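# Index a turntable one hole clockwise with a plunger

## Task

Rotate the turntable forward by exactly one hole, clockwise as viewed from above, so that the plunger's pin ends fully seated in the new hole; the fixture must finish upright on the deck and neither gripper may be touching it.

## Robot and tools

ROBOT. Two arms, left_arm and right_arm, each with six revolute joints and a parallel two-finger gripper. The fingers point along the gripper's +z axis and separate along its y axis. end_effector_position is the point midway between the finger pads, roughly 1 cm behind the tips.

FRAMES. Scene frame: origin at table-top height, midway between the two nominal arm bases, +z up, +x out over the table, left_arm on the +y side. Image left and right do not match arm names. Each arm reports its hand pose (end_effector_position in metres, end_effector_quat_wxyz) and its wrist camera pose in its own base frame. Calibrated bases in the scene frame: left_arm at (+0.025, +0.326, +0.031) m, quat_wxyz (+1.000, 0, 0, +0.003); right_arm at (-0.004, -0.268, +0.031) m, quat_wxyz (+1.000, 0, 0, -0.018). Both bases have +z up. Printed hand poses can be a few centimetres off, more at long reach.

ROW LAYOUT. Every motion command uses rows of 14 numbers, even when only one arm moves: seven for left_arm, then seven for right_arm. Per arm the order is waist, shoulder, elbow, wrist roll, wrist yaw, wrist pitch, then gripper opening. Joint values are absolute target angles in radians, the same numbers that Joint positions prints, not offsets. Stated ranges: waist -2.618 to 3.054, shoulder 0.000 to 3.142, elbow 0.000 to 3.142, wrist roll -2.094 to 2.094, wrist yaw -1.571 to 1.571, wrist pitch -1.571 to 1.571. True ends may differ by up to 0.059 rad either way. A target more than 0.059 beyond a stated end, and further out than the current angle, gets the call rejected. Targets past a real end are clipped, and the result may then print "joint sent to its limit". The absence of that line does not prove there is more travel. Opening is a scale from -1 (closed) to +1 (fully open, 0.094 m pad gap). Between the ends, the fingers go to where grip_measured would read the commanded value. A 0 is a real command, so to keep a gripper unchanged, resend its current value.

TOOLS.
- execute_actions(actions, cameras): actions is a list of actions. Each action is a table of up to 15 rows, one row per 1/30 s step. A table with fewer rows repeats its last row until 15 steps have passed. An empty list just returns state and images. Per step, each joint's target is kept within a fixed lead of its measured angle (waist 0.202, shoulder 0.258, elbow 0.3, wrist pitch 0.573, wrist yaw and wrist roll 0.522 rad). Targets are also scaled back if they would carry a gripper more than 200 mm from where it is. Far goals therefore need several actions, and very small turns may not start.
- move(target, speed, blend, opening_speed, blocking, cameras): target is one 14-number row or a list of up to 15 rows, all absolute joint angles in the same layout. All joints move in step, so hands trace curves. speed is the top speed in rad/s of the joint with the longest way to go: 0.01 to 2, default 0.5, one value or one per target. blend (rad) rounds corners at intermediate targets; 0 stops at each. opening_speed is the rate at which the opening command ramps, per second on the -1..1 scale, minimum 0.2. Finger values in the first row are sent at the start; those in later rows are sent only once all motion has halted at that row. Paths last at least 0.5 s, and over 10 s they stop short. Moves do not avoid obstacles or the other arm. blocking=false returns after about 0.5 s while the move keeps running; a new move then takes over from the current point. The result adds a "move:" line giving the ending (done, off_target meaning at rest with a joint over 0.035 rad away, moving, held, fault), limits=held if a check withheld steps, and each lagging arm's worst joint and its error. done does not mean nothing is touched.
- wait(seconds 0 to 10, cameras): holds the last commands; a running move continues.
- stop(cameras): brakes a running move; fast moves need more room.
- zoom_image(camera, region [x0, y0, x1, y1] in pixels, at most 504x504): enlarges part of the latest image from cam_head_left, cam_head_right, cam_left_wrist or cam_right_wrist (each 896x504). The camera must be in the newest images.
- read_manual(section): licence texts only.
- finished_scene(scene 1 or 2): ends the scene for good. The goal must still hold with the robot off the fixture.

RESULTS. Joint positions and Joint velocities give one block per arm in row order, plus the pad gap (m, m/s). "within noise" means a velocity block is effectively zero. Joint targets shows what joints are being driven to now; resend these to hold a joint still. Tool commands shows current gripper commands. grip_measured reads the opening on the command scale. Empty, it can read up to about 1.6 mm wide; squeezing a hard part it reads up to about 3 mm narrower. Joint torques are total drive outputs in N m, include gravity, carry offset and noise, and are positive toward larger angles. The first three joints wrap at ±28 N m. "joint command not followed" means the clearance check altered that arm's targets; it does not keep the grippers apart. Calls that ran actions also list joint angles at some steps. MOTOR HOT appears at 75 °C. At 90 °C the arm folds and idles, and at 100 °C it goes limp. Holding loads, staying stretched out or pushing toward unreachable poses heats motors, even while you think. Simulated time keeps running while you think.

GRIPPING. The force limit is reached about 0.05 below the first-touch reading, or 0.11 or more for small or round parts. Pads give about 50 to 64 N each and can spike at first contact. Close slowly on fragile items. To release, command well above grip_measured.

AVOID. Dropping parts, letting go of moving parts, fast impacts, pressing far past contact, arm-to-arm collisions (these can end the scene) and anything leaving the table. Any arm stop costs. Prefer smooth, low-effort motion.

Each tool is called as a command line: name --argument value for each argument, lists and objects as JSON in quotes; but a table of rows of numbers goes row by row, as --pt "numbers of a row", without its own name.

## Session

execute_actions --actions '[]' --cameras '["cam_head_left","cam_head_right"]'

Scene clock: 0.00 s.
left_arm: end_effector_position=(+0.3789, +0.0005, +0.1416) grip_measured=+1.000 end_effector_quat_wxyz=(+0.682, -0.014, +0.730, +0.047) | right_arm: end_effector_position=(+0.3580, -0.0478, +0.1413) grip_measured=+1.000 end_effector_quat_wxyz=(+0.679, +0.114, +0.720, -0.089)
Joint names: [waist, shoulder, elbow, wrist roll, wrist yaw, wrist pitch]
Joint positions: left_arm=[-0.079 1.56 0.222 0.039 -0.166 1.272 0.094] | right_arm=[0.009 1.506 0.165 0.047 0.296 1.275 0.094]
Joint velocities: within noise
Joint torques (N m): no reading
Heat: left arm: 31 °C; right arm: 29 °C.
Joint targets: left_arm=[-0.079 1.557 0.225 0.038 -0.166 1.267] | right_arm=[0.009 1.502 0.169 0.046 0.296 1.270]
Tool commands: left_gripper/opening=+1.0 right_gripper/opening=+1.0
Images, in order (width x height): cam_head_left 896x504, cam_head_right 896x504.

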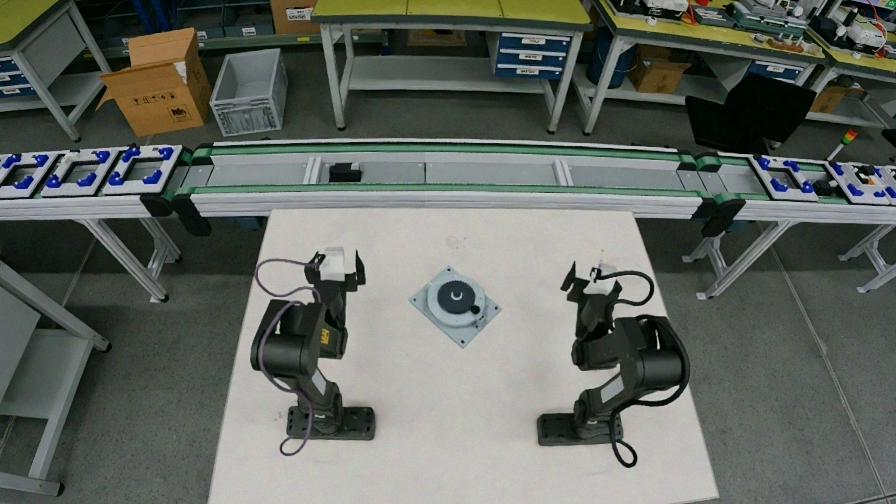

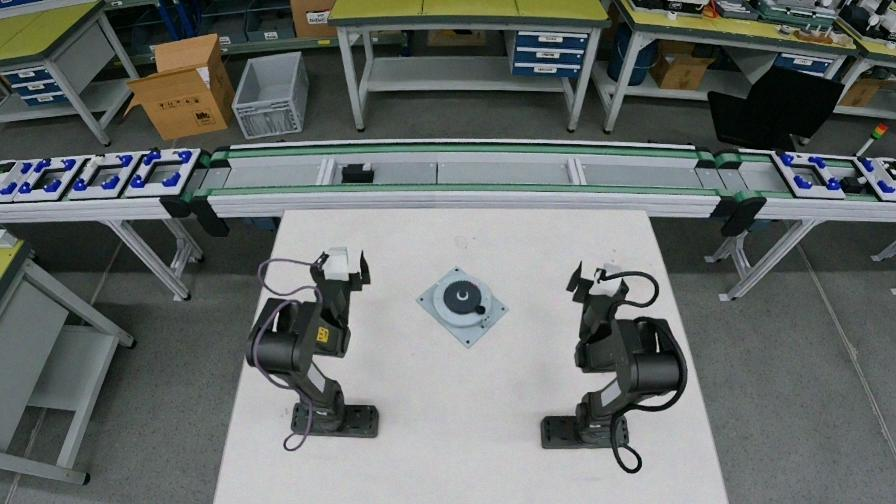

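move --target '[-0.785,2.127,2.19,0,0,-1.45,1,0.76,1.31,0.18,0,0,0.685,1]' --speed 0.9 --cameras '["cam_left_wrist","cam_right_wrist"]'

Scene clock: 12.87 s.
left_arm: end_effector_position=(+0.3154, -0.3124, +0.1769) grip_measured=+1.000 end_effector_quat_wxyz=(+0.093, +0.385, +0.917, -0.035) | right_arm: end_effector_position=(+0.2425, +0.2257, +0.0626) grip_measured=+1.000 end_effector_quat_wxyz=(+0.490, -0.306, +0.794, +0.192)
Joint names: [waist, shoulder, elbow, wrist roll, wrist yaw, wrist pitch]
Joint positions: left_arm=[-0.785 2.104 2.164 0.01 -0.006 -1.432 0.094] | right_arm=[0.751 1.33 0.165 0.01 0.009 0.701 0.094]
Joint velocities: within noise
Joint torques (N m): left_arm=[0.02 -9.57 7.35 -0.1 0.06 0.6] | right_arm=[0.73 -4.74 8.09 -0.08 -0.11 1.56]
Heat: left arm: 32 °C; right arm: 31 °C.
Joint targets: left_arm=[-0.785 2.127 2.190 0.000 0.000 -1.450] | right_arm=[0.760 1.310 0.180 0.000 0.000 0.685]
move: done
Images, in order (width x height): cam_left_wrist 896x504, cam_right_wrist 896x504.

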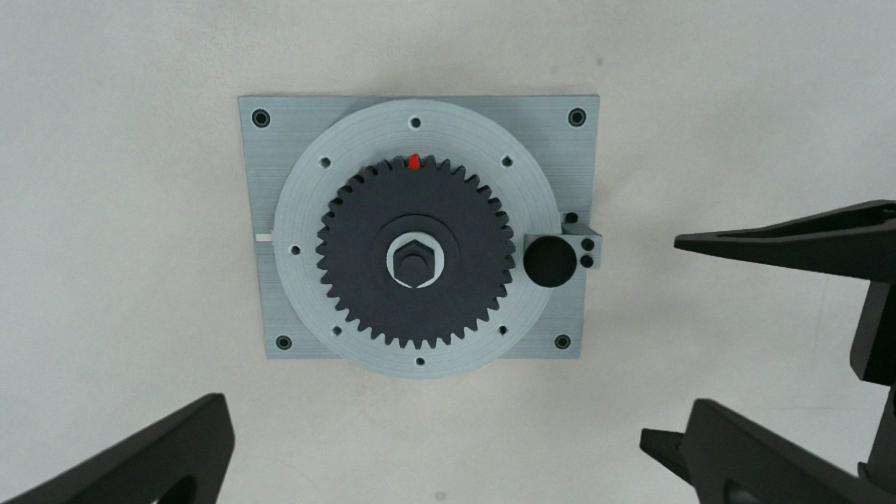

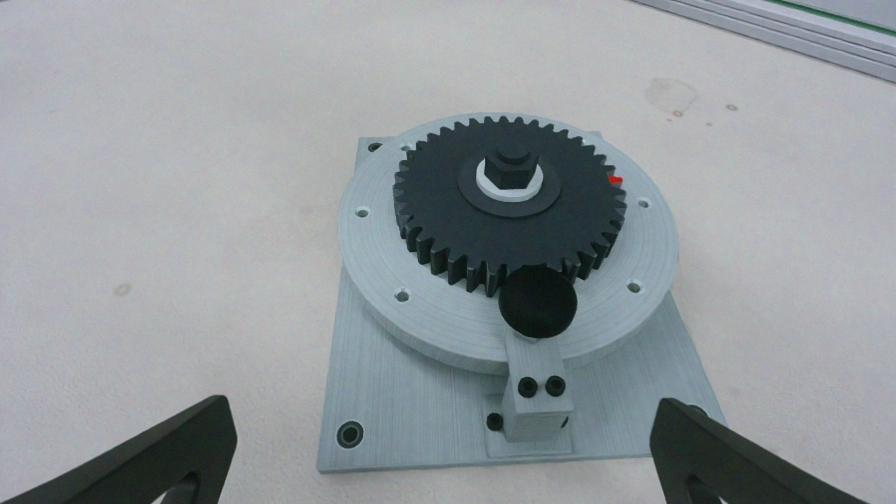

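zoom_image --camera "cam_left_wrist" --region '[370, 220, 460, 300]'

move --target '[-0.734,2.127,2.19,-1.5,0,-1.45,1,0.685,1.31,0.18,0,0,0.685,1]' --speed 1 --cameras '["cam_right_wrist"]'

Scaled by 5.600 from the camera's 896x504 image, which has a finer 1280x720 frame.

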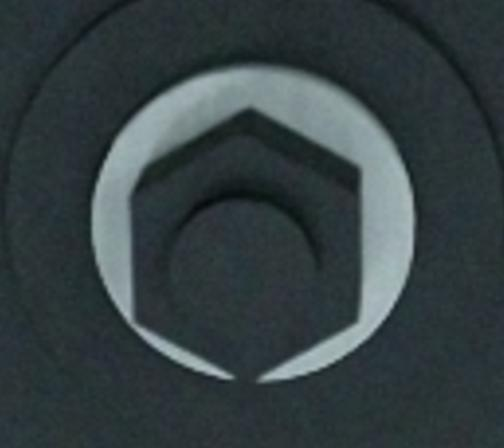

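Scene clock: 34.93 s.
left_arm: end_effector_position=(+0.3284, -0.2984, +0.1769) grip_measured=+1.000 end_effector_quat_wxyz=(+0.044, -0.364, +0.926, -0.088) | right_arm: end_effector_position=(+0.2549, +0.2115, +0.0624) grip_measured=+1.000 end_effector_quat_wxyz=(+0.495, -0.284, +0.802, +0.178)
Joint names: [waist, shoulder, elbow, wrist roll, wrist yaw, wrist pitch]
Joint positions: left_arm=[-0.741 2.104 2.164 -1.49 -0.002 -1.433 0.094] | right_arm=[0.694 1.33 0.165 0.009 0.008 0.701 0.094]
Joint velocities: within noise
Joint torques (N m): left_arm=[0.53 -9.61 7.36 -0.11 0.03 0.62] | right_arm=[-0.94 -4.71 7.99 -0.07 -0.09 1.56]
Heat: left arm: 33 °C; right arm: 31 °C.
Joint targets: left_arm=[-0.734 2.127 2.190 -1.500 0.000 -1.450] | right_arm=[0.685 1.310 0.180 0.000 0.000 0.685]
move: done
Images, in order (width x height): cam_right_wrist 896x504.

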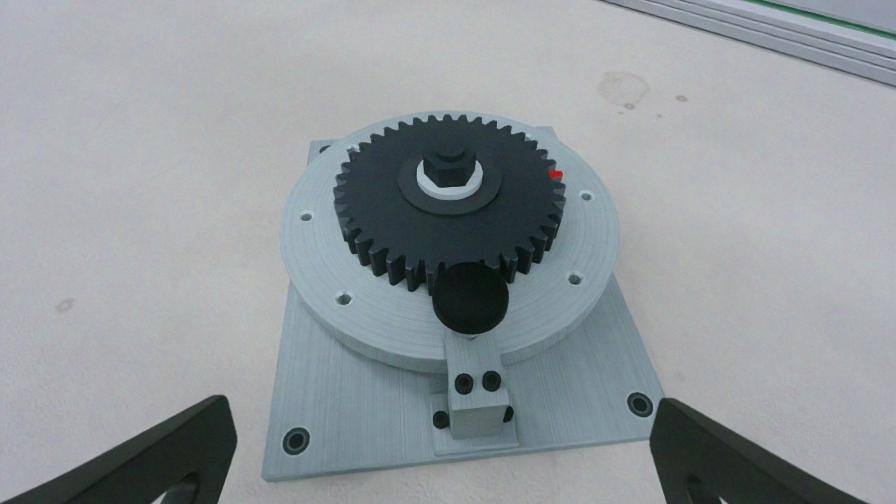

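move --target '[-0.734,2.32,2.15,-2.06,0,-1.416,1,0.664,1.557,0.26,0,0,0.868,1]' --speed 0.8 --cameras '["cam_left_wrist","cam_right_wrist"]'

Scene clock: 52.37 s.
left_arm: end_effector_position=(+0.3323, -0.3021, +0.0931) grip_measured=+1.000 end_effector_quat_wxyz=(+0.002, -0.608, +0.794, -0.005) | right_arm: end_effector_position=(+0.2822, +0.2246, +0.0562) grip_measured=+1.000 end_effector_quat_wxyz=(+0.506, -0.273, +0.799, +0.176)
Joint names: [waist, shoulder, elbow, wrist roll, wrist yaw, wrist pitch]
Joint positions: left_arm=[-0.741 2.3 2.164 -2.049 -0.002 -1.424 0.094] | right_arm=[0.673 1.544 0.242 0.009 0.008 0.86 0.094]
Joint velocities: within noise
Joint torques (N m): left_arm=[0.55 -11.43 4.15 -0.07 0.02 0.52] | right_arm=[-0.99 -3.54 7.6 -0.08 -0.11 1.79]
Heat: left arm: 34 °C; right arm: 31 °C.
Joint targets: left_arm=[-0.734 2.320 2.150 -2.060 0.000 -1.416] | right_arm=[0.664 1.557 0.260 0.000 0.000 0.868]
move: done
Images, in order (width x height): cam_left_wrist 896x504, cam_right_wrist 896x504.

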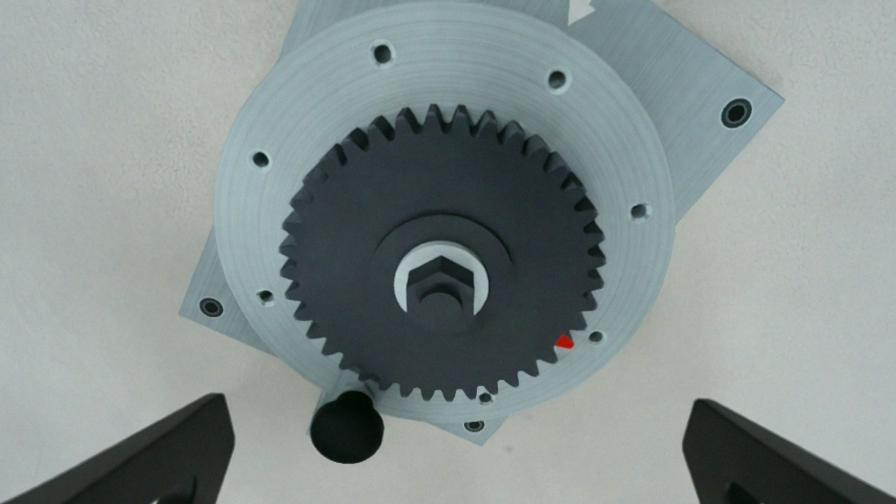

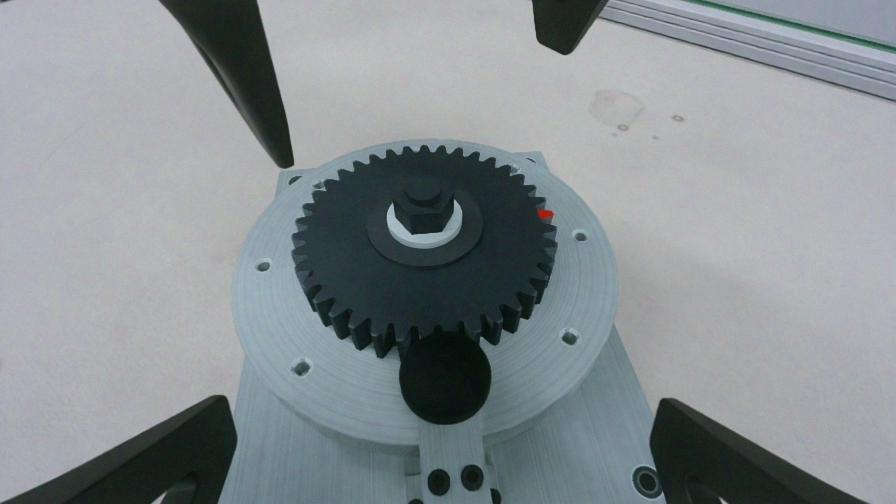

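zoom_image --camera "cam_left_wrist" --region '[385, 230, 505, 340]'

Scaled by 4.200 from the camera's 896x504 image, which has a finer 1280x720 frame.

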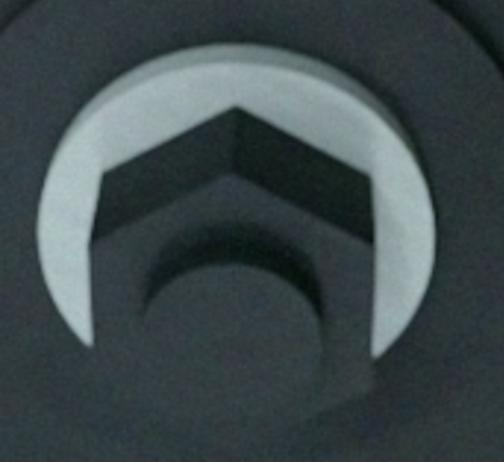

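move --target '[-0.715,2.279,1.948,-2.05,0,-1.265,1,0.664,1.557,0.26,0,0,0.868,1]' --speed 0.5 --cameras '["cam_left_wrist","cam_right_wrist"]'

Scene clock: 94.23 s.
left_arm: end_effector_position=(+0.3288, -0.2874, +0.0427) grip_measured=+1.000 end_effector_quat_wxyz=(-0.003, -0.616, +0.787, +0.020) | right_arm: end_effector_position=(+0.2823, +0.2246, +0.0564) grip_measured=+1.000 end_effector_quat_wxyz=(+0.506, -0.273, +0.799, +0.176)
Joint names: [waist, shoulder, elbow, wrist roll, wrist yaw, wrist pitch]
Joint positions: left_arm=[-0.721 2.3 1.963 -2.05 -0.001 -1.274 0.094] | right_arm=[0.673 1.544 0.242 0.009 0.008 0.861 0.094]
Joint velocities: within noise
Joint torques (N m): left_arm=[0.51 -15.27 3.99 0.01 0 0.45] | right_arm=[-0.95 -3.62 7.53 -0.07 -0.1 1.78]
Heat: left arm: 36 °C; right arm: 33 °C.
Joint targets: left_arm=[-0.715 2.279 1.948 -2.050 0.000 -1.265] | right_arm=[0.664 1.557 0.260 0.000 0.000 0.868]
move: done
Images, in order (width x height): cam_left_wrist 896x504, cam_right_wrist 896x504.

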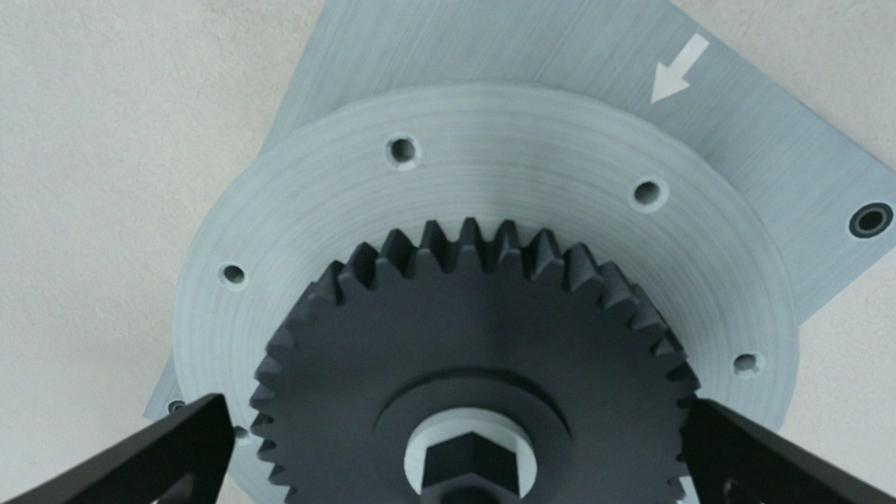

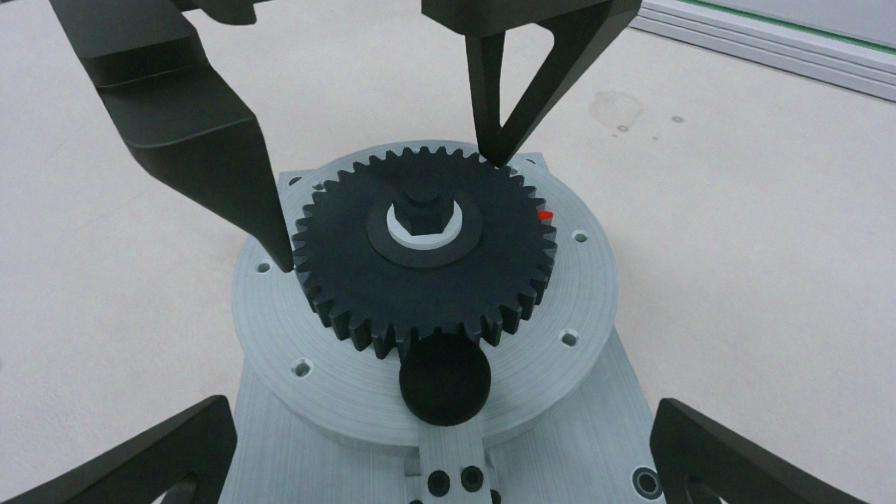

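move --target '[-0.7325,2.257,1.951,-2.067,0,-1.248,1,0.664,1.557,0.26,0,0,0.868,1]' --speed 0.5 --cameras '["cam_left_wrist","cam_right_wrist"]'

Scene clock: 122.47 s.
left_arm: end_effector_position=(+0.3308, -0.2921, +0.0449) grip_measured=+1.000 end_effector_quat_wxyz=(-0.001, -0.617, +0.787, +0.009) | right_arm: end_effector_position=(+0.2823, +0.2247, +0.0565) grip_measured=+1.000 end_effector_quat_wxyz=(+0.506, -0.273, +0.799, +0.176)
Joint names: [waist, shoulder, elbow, wrist roll, wrist yaw, wrist pitch]
Joint positions: left_arm=[-0.726 2.295 1.963 -2.056 -0.001 -1.257 0.094] | right_arm=[0.673 1.544 0.242 0.009 0.008 0.862 0.094]
Joint velocities: within noise
Joint torques (N m): left_arm=[-0.55 -16.94 4.25 -0.1 0.01 0.46] | right_arm=[-0.98 -3.55 7.54 -0.07 -0.1 1.78]
Heat: left arm: 39 °C; right arm: 34 °C.
Joint targets: left_arm=[-0.733 2.257 1.951 -2.067 0.000 -1.248] | right_arm=[0.664 1.557 0.260 0.000 0.000 0.868]
move: off_target (left_arm); left_arm: the shoulder is farthest, 0.038 rad from its target
Images, in order (width x height): cam_left_wrist 896x504, cam_right_wrist 896x504.

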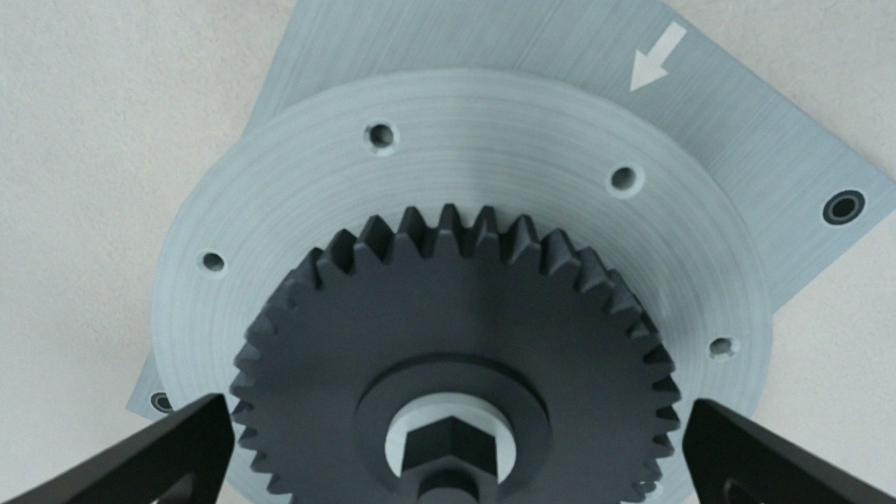

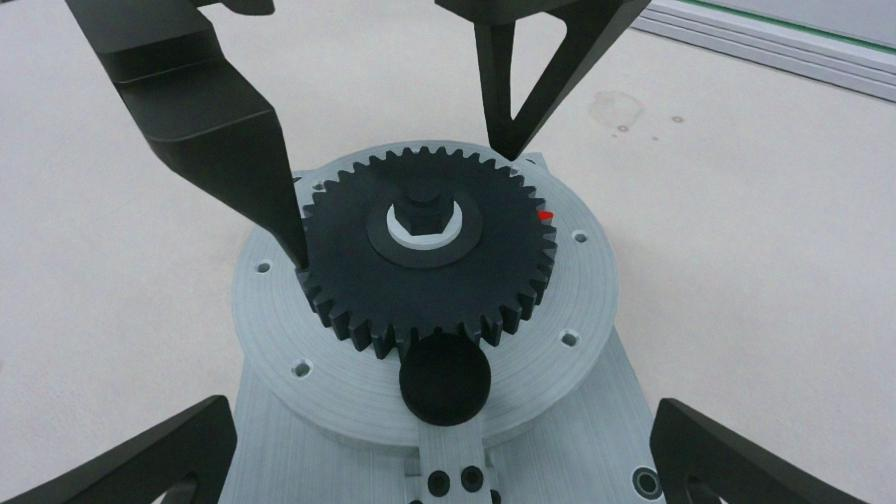

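move --target '[-0.757,2.232,1.951,-2.085,0,-1.244,1,0.664,1.557,0.26,0,0,0.868,1]' --speed 0.5 --cameras '["cam_left_wrist","cam_right_wrist"]'

Scene clock: 134.57 s.
left_arm: end_effector_position=(+0.3250, -0.3032, +0.0571) grip_measured=+1.000 end_effector_quat_wxyz=(+0.002, -0.613, +0.790, -0.008) | right_arm: end_effector_position=(+0.2823, +0.2247, +0.0565) grip_measured=+1.000 end_effector_quat_wxyz=(+0.506, -0.273, +0.799, +0.176)
Joint names: [waist, shoulder, elbow, wrist roll, wrist yaw, wrist pitch]
Joint positions: left_arm=[-0.753 2.266 1.963 -2.074 -0.001 -1.252 0.094] | right_arm=[0.673 1.544 0.242 0.009 0.008 0.862 0.094]
Joint velocities: within noise
Joint torques (N m): left_arm=[-0.34 -16.34 4.27 -0.11 0 0.53] | right_arm=[-1.02 -3.59 7.54 -0.07 -0.1 1.78]
Heat: left arm: 39 °C; right arm: 34 °C.
Joint targets: left_arm=[-0.757 2.232 1.951 -2.085 0.000 -1.244] | right_arm=[0.664 1.557 0.260 0.000 0.000 0.868]
move: done
Images, in order (width x height): cam_left_wrist 896x504, cam_right_wrist 896x504.

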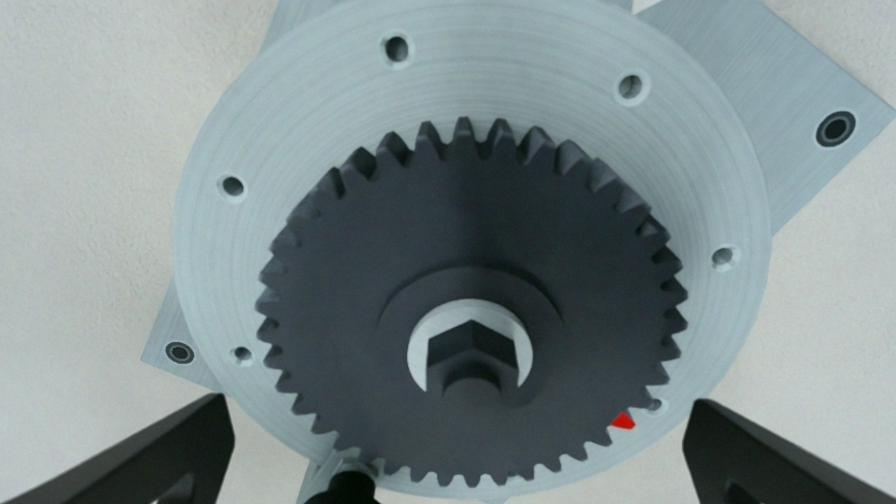

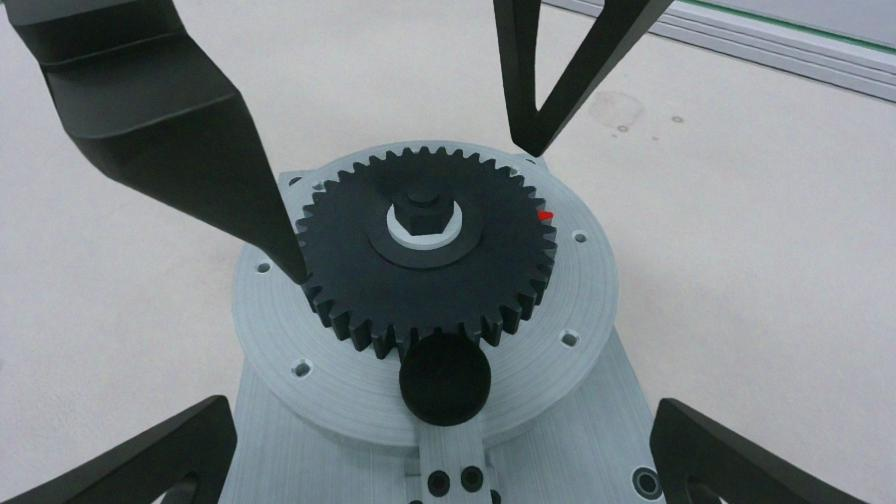

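move --target '[-0.744,2.26,1.951,-2.07,0,-1.24,1,0.664,1.557,0.26,0,0,0.868,1]' --speed 0.4 --cameras '["cam_left_wrist","cam_right_wrist"]'

Scene clock: 155.80 s.
left_arm: end_effector_position=(+0.3258, -0.3037, +0.0571) grip_measured=+1.000 end_effector_quat_wxyz=(+0.002, -0.614, +0.789, -0.009) | right_arm: end_effector_position=(+0.2823, +0.2247, +0.0565) grip_measured=+1.000 end_effector_quat_wxyz=(+0.506, -0.273, +0.799, +0.176)
Joint names: [waist, shoulder, elbow, wrist roll, wrist yaw, wrist pitch]
Joint positions: left_arm=[-0.753 2.266 1.963 -2.075 -0.001 -1.249 0.094] | right_arm=[0.673 1.544 0.242 0.009 0.008 0.862 0.094]
Joint velocities: within noise
Joint torques (N m): left_arm=[0.75 -13.57 4.29 0.06 0 0.54] | right_arm=[-0.99 -3.56 7.57 -0.08 -0.09 1.78]
Heat: left arm: 42 °C; right arm: 35 °C.
Joint targets: left_arm=[-0.744 2.260 1.951 -2.070 0.000 -1.240] | right_arm=[0.664 1.557 0.260 0.000 0.000 0.868]
move: done
Images, in order (width x height): cam_left_wrist 896x504, cam_right_wrist 896x504.

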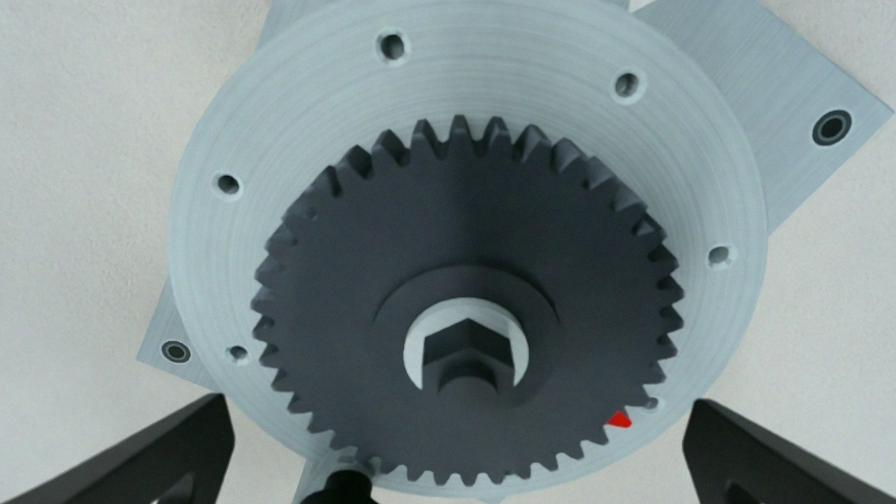

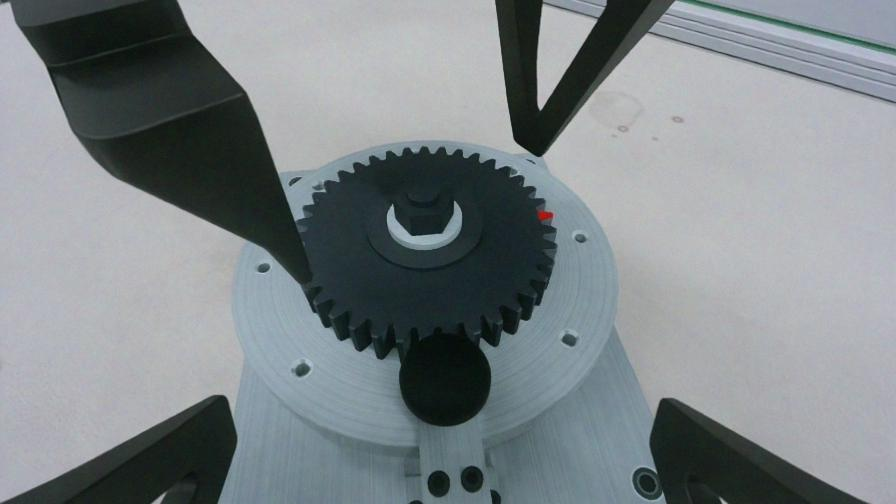

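move --target '[-0.737,2.275,1.951,-2.06,0,-1.232,1,0.664,1.557,0.26,0,0,0.868,1]' --speed 0.4 --cameras '["cam_left_wrist","cam_right_wrist"]'

Scene clock: 160.67 s.
left_arm: end_effector_position=(+0.3301, -0.3021, +0.0572) grip_measured=+1.000 end_effector_quat_wxyz=(+0.003, -0.616, +0.788, -0.013) | right_arm: end_effector_position=(+0.2823, +0.2247, +0.0565) grip_measured=+1.000 end_effector_quat_wxyz=(+0.506, -0.273, +0.799, +0.176)
Joint names: [waist, shoulder, elbow, wrist roll, wrist yaw, wrist pitch]
Joint positions: left_arm=[-0.744 2.266 1.963 -2.071 -0.001 -1.241 0.094] | right_arm=[0.673 1.544 0.242 0.009 0.008 0.862 0.094]
Joint velocities: within noise
Joint torques (N m): left_arm=[0.51 -12.25 4.3 0.13 0 0.58] | right_arm=[-0.96 -3.63 7.57 -0.08 -0.1 1.78]
Heat: left arm: 42 °C; right arm: 35 °C.
Joint targets: left_arm=[-0.737 2.275 1.951 -2.060 0.000 -1.232] | right_arm=[0.664 1.557 0.260 0.000 0.000 0.868]
move: done
Images, in order (width x height): cam_left_wrist 896x504, cam_right_wrist 896x504.

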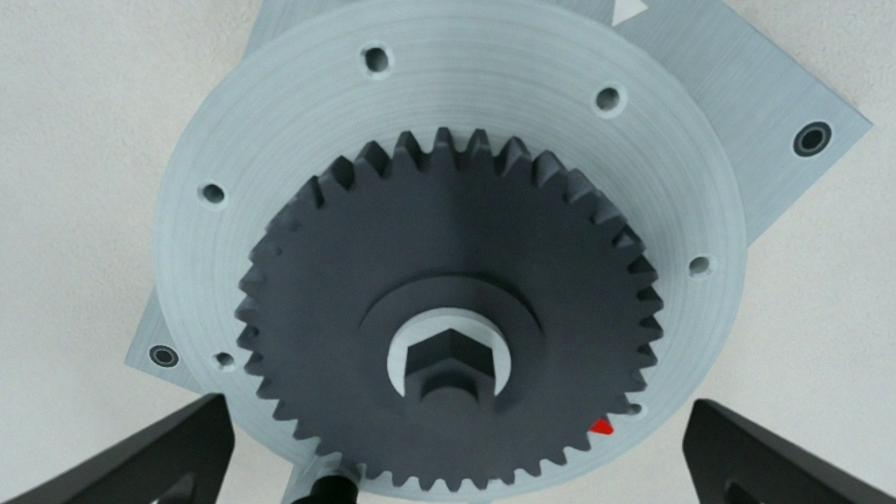

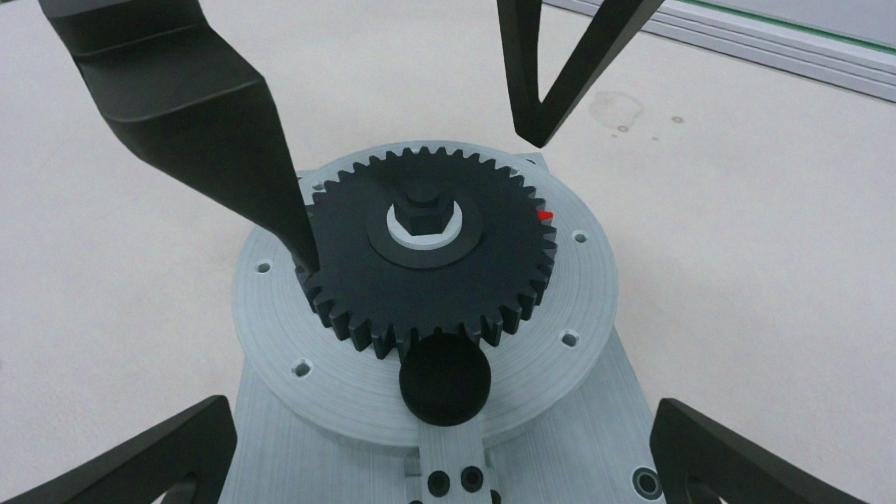

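move --target '[-0.729,2.295,1.951,-2.06,0,-1.242,1,0.664,1.557,0.26,0,0,0.868,1]' --speed 0.3 --cameras '["cam_left_wrist","cam_right_wrist"]'

Scene clock: 175.53 s.
left_arm: end_effector_position=(+0.3327, -0.2994, +0.0572) grip_measured=+1.000 end_effector_quat_wxyz=(+0.003, -0.619, +0.785, -0.014) | right_arm: end_effector_position=(+0.2823, +0.2247, +0.0565) grip_measured=+1.000 end_effector_quat_wxyz=(+0.506, -0.273, +0.799, +0.176)
Joint names: [waist, shoulder, elbow, wrist roll, wrist yaw, wrist pitch]
Joint positions: left_arm=[-0.735 2.266 1.963 -2.07 -0.001 -1.24 0.094] | right_arm=[0.673 1.544 0.242 0.009 0.008 0.862 0.094]
Joint velocities: within noise
Joint torques (N m): left_arm=[0.53 -10.4 4.3 0.13 0.01 0.44] | right_arm=[-0.96 -3.58 7.6 -0.06 -0.09 1.78]
Heat: left arm: 40 °C; right arm: 35 °C.
Joint targets: left_arm=[-0.729 2.295 1.951 -2.060 0.000 -1.242] | right_arm=[0.664 1.557 0.260 0.000 0.000 0.868]
move: done
Images, in order (width x height): cam_left_wrist 896x504, cam_right_wrist 896x504.

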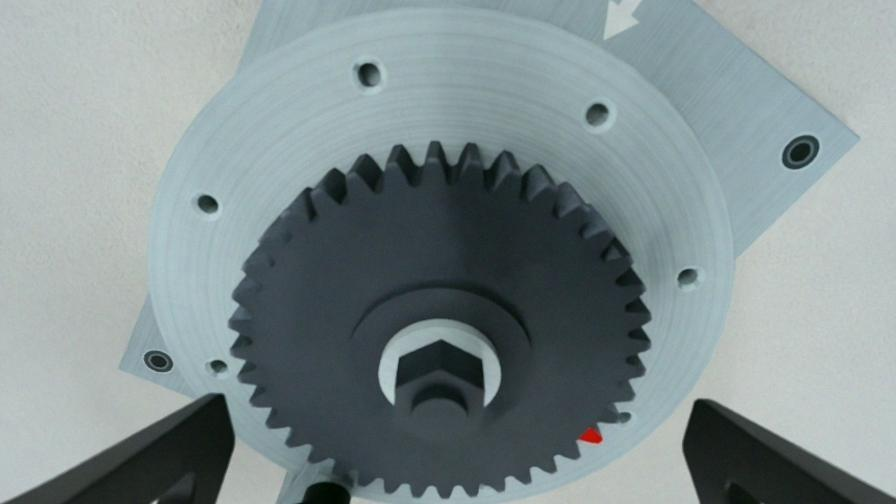

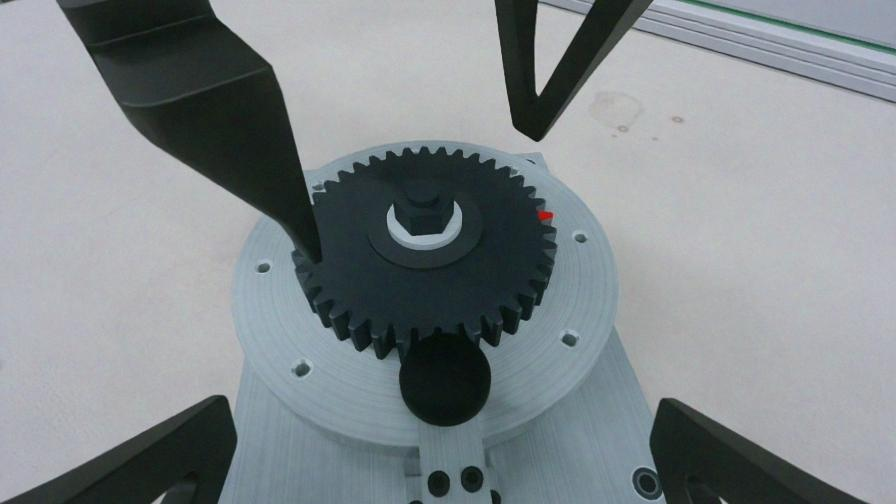

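move --target '[-0.729,2.275,1.918,-2.06,0,-1.222,1,0.664,1.557,0.26,0,0,0.868,1]' --speed 0.3 --cameras '["cam_left_wrist","cam_right_wrist"]'

Scene clock: 191.20 s.
left_arm: end_effector_position=(+0.3288, -0.2958, +0.0500) grip_measured=+1.000 end_effector_quat_wxyz=(+0.001, -0.619, +0.786, -0.004) | right_arm: end_effector_position=(+0.2823, +0.2247, +0.0565) grip_measured=+1.000 end_effector_quat_wxyz=(+0.506, -0.273, +0.799, +0.176)
Joint names: [waist, shoulder, elbow, wrist roll, wrist yaw, wrist pitch]
Joint positions: left_arm=[-0.735 2.266 1.935 -2.07 -0.001 -1.231 0.094] | right_arm=[0.673 1.544 0.242 0.009 0.008 0.862 0.094]
Joint velocities: within noise
Joint torques (N m): left_arm=[0.5 -12.18 3.96 0.12 0.01 0.5] | right_arm=[-0.99 -3.62 7.57 -0.08 -0.09 1.78]
Heat: left arm: 39 °C; right arm: 36 °C.
Joint targets: left_arm=[-0.729 2.275 1.918 -2.060 0.000 -1.222] | right_arm=[0.664 1.557 0.260 0.000 0.000 0.868]
move: done
Images, in order (width x height): cam_left_wrist 896x504, cam_right_wrist 896x504.

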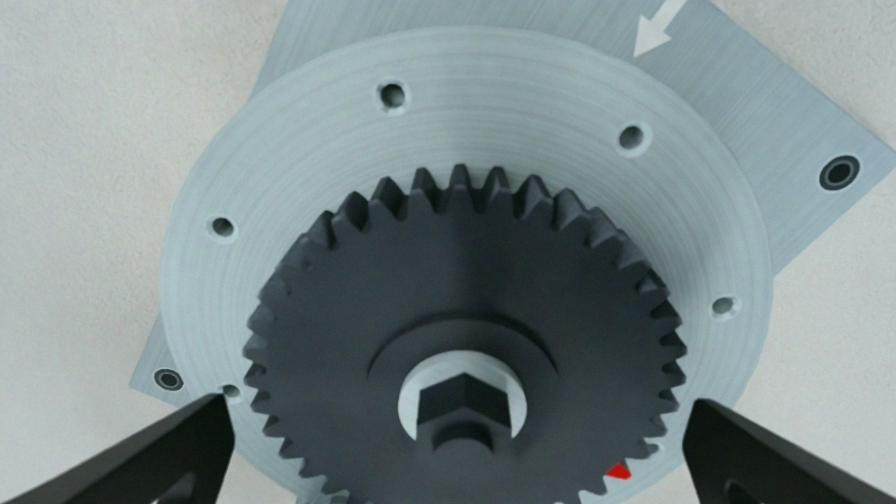

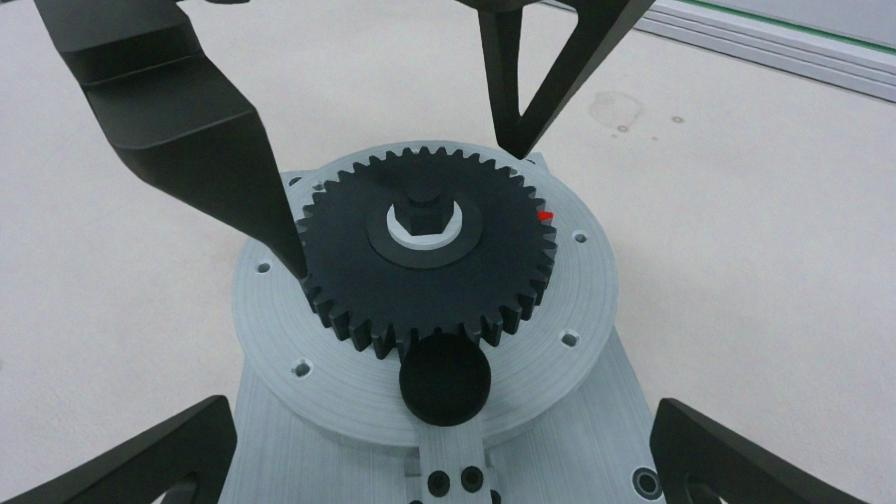

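move --target '[-0.730,2.275,1.918,-2.06,0,-1.222,-0.8,0.664,1.557,0.26,0,0,0.868,1]' --opening_speed 0.8 --cameras '[]'

move --target '[-0.730,2.275,1.918,-2.06,0,-1.222,-0.85,0.664,1.734,0.349,0,0,0.947,1]' --speed 0.3 --cameras '["cam_left_wrist","cam_right_wrist"]'

Scene clock: 217.17 s.
left_arm: end_effector_position=(+0.3294, -0.2964, +0.0500) grip_measured=-0.644 end_effector_quat_wxyz=(+0.001, -0.618, +0.786, -0.006) | right_arm: end_effector_position=(+0.2824, +0.2247, +0.0565) grip_measured=+1.000 end_effector_quat_wxyz=(+0.506, -0.273, +0.799, +0.176)
Joint names: [waist, shoulder, elbow, wrist roll, wrist yaw, wrist pitch]
Joint positions: left_arm=[-0.735 2.266 1.935 -2.069 -0.001 -1.228 0.017] | right_arm=[0.673 1.544 0.242 0.009 0.008 0.862 0.094]
Joint velocities: within noise
Joint torques (N m): left_arm=[0.42 -12.19 3.97 0.11 0.01 0.5] | right_arm=[-0.95 -3.6 7.62 -0.06 -0.1 1.77]
Heat: left arm: 40 °C; right arm: 36 °C.
Joint targets: left_arm=[-0.730 2.275 1.918 -2.060 0.000 -1.222] | right_arm=[0.664 1.557 0.260 0.000 0.000 0.868]
move: done
No camera images: "cameras" was empty.

Scene clock: 218.33 s.
left_arm: end_effector_position=(+0.3294, -0.2964, +0.0500) grip_measured=-0.645 end_effector_quat_wxyz=(+0.001, -0.618, +0.786, -0.006) | right_arm: end_effector_position=(+0.3030, +0.2411, +0.0429) grip_measured=+1.000 end_effector_quat_wxyz=(+0.504, -0.274, +0.800, +0.175)
Joint names: [waist, shoulder, elbow, wrist roll, wrist yaw, wrist pitch]
Joint positions: left_arm=[-0.735 2.266 1.935 -2.069 -0.001 -1.228 0.017] | right_arm=[0.673 1.718 0.333 0.009 0.008 0.94 0.094]
Joint velocities: within noise
Joint torques (N m): left_arm=[0.42 -12.19 3.97 0.12 0.01 0.51] | right_arm=[-0.98 -4.63 6.9 -0.06 -0.1 1.78]
Heat: left arm: 40 °C; right arm: 36 °C.
Joint targets: left_arm=[-0.730 2.275 1.918 -2.060 0.000 -1.222] | right_arm=[0.664 1.734 0.349 0.000 0.000 0.947]
move: done
Images, in order (width x height): cam_left_wrist 896x504, cam_right_wrist 896x504.

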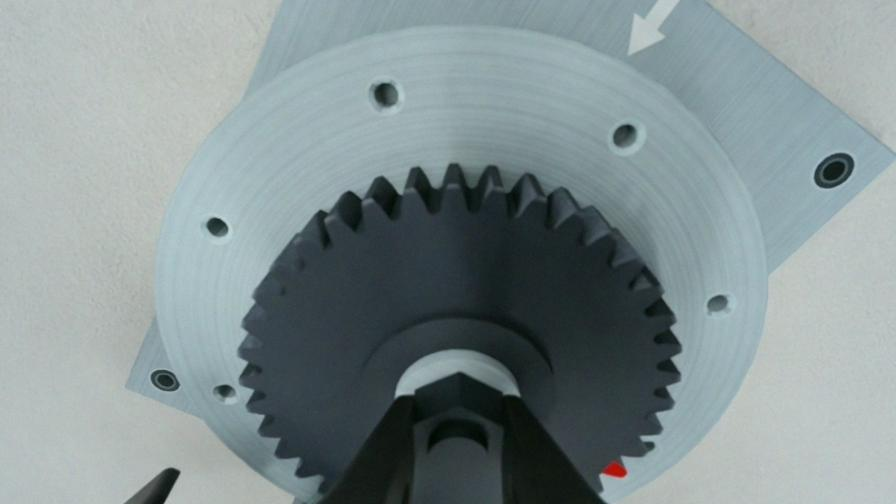

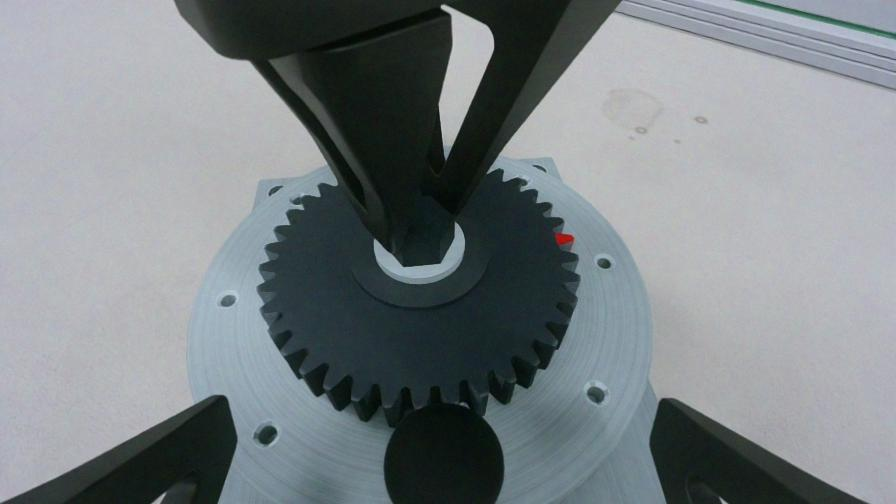

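move --target '[-0.730,2.275,1.918,-2.06,0,-1.222,-0.85,0.664,1.75,0.349,0,0,0.963,1]' --speed 0.3 --cameras '[]'

move --target '[-0.730,2.275,1.918,-2.06,0,-1.222,-0.85,0.664,1.75,0.349,0,0,0.963,-0.8]' --opening_speed 0.8 --cameras '["cam_right_wrist"]'

Scene clock: 229.60 s.
left_arm: end_effector_position=(+0.3294, -0.2964, +0.0500) grip_measured=-0.645 end_effector_quat_wxyz=(+0.001, -0.618, +0.786, -0.006) | right_arm: end_effector_position=(+0.3034, +0.2415, +0.0411) grip_measured=+1.000 end_effector_quat_wxyz=(+0.504, -0.274, +0.800, +0.175)
Joint names: [waist, shoulder, elbow, wrist roll, wrist yaw, wrist pitch]
Joint positions: left_arm=[-0.735 2.266 1.935 -2.069 -0.001 -1.228 0.017] | right_arm=[0.673 1.733 0.333 0.009 0.008 0.956 0.094]
Joint velocities: within noise
Joint torques (N m): left_arm=[0.46 -12.21 3.97 0.12 0.01 0.5] | right_arm=[-0.95 -4.57 6.8 -0.07 -0.08 1.77]
Heat: left arm: 40 °C; right arm: 37 °C.
Joint targets: left_arm=[-0.730 2.275 1.918 -2.060 0.000 -1.222] | right_arm=[0.664 1.750 0.349 0.000 0.000 0.963]
move: done
No camera images: "cameras" was empty.

Scene clock: 232.07 s.
left_arm: end_effector_position=(+0.3294, -0.2964, +0.0500) grip_measured=-0.645 end_effector_quat_wxyz=(+0.001, -0.618, +0.786, -0.006) | right_arm: end_effector_position=(+0.3035, +0.2416, +0.0414) grip_measured=-0.496 end_effector_quat_wxyz=(+0.505, -0.274, +0.800, +0.176)
Joint names: [waist, shoulder, elbow, wrist roll, wrist yaw, wrist pitch]
Joint positions: left_arm=[-0.735 2.266 1.935 -2.069 -0.001 -1.228 0.017] | right_arm=[0.673 1.733 0.333 0.008 0.008 0.957 0.024]
Joint velocities: within noise
Joint torques (N m): left_arm=[0.43 -12.16 3.93 0.11 0 0.5] | right_arm=[-0.98 -4.66 6.83 -0.07 -0.11 1.77]
Heat: left arm: 40 °C; right arm: 37 °C.
Joint targets: left_arm=[-0.730 2.275 1.918 -2.060 0.000 -1.222] | right_arm=[0.664 1.750 0.349 0.000 0.000 0.963]
move: done
Images, in order (width x height): cam_right_wrist 896x504.

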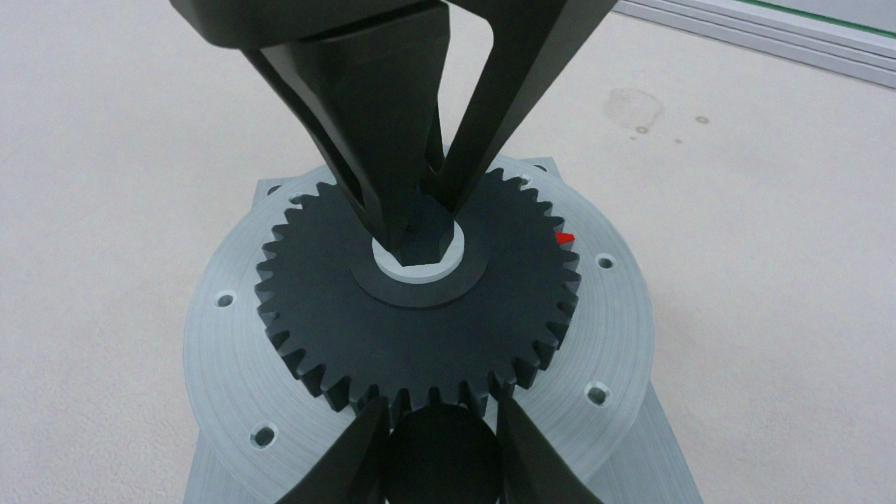

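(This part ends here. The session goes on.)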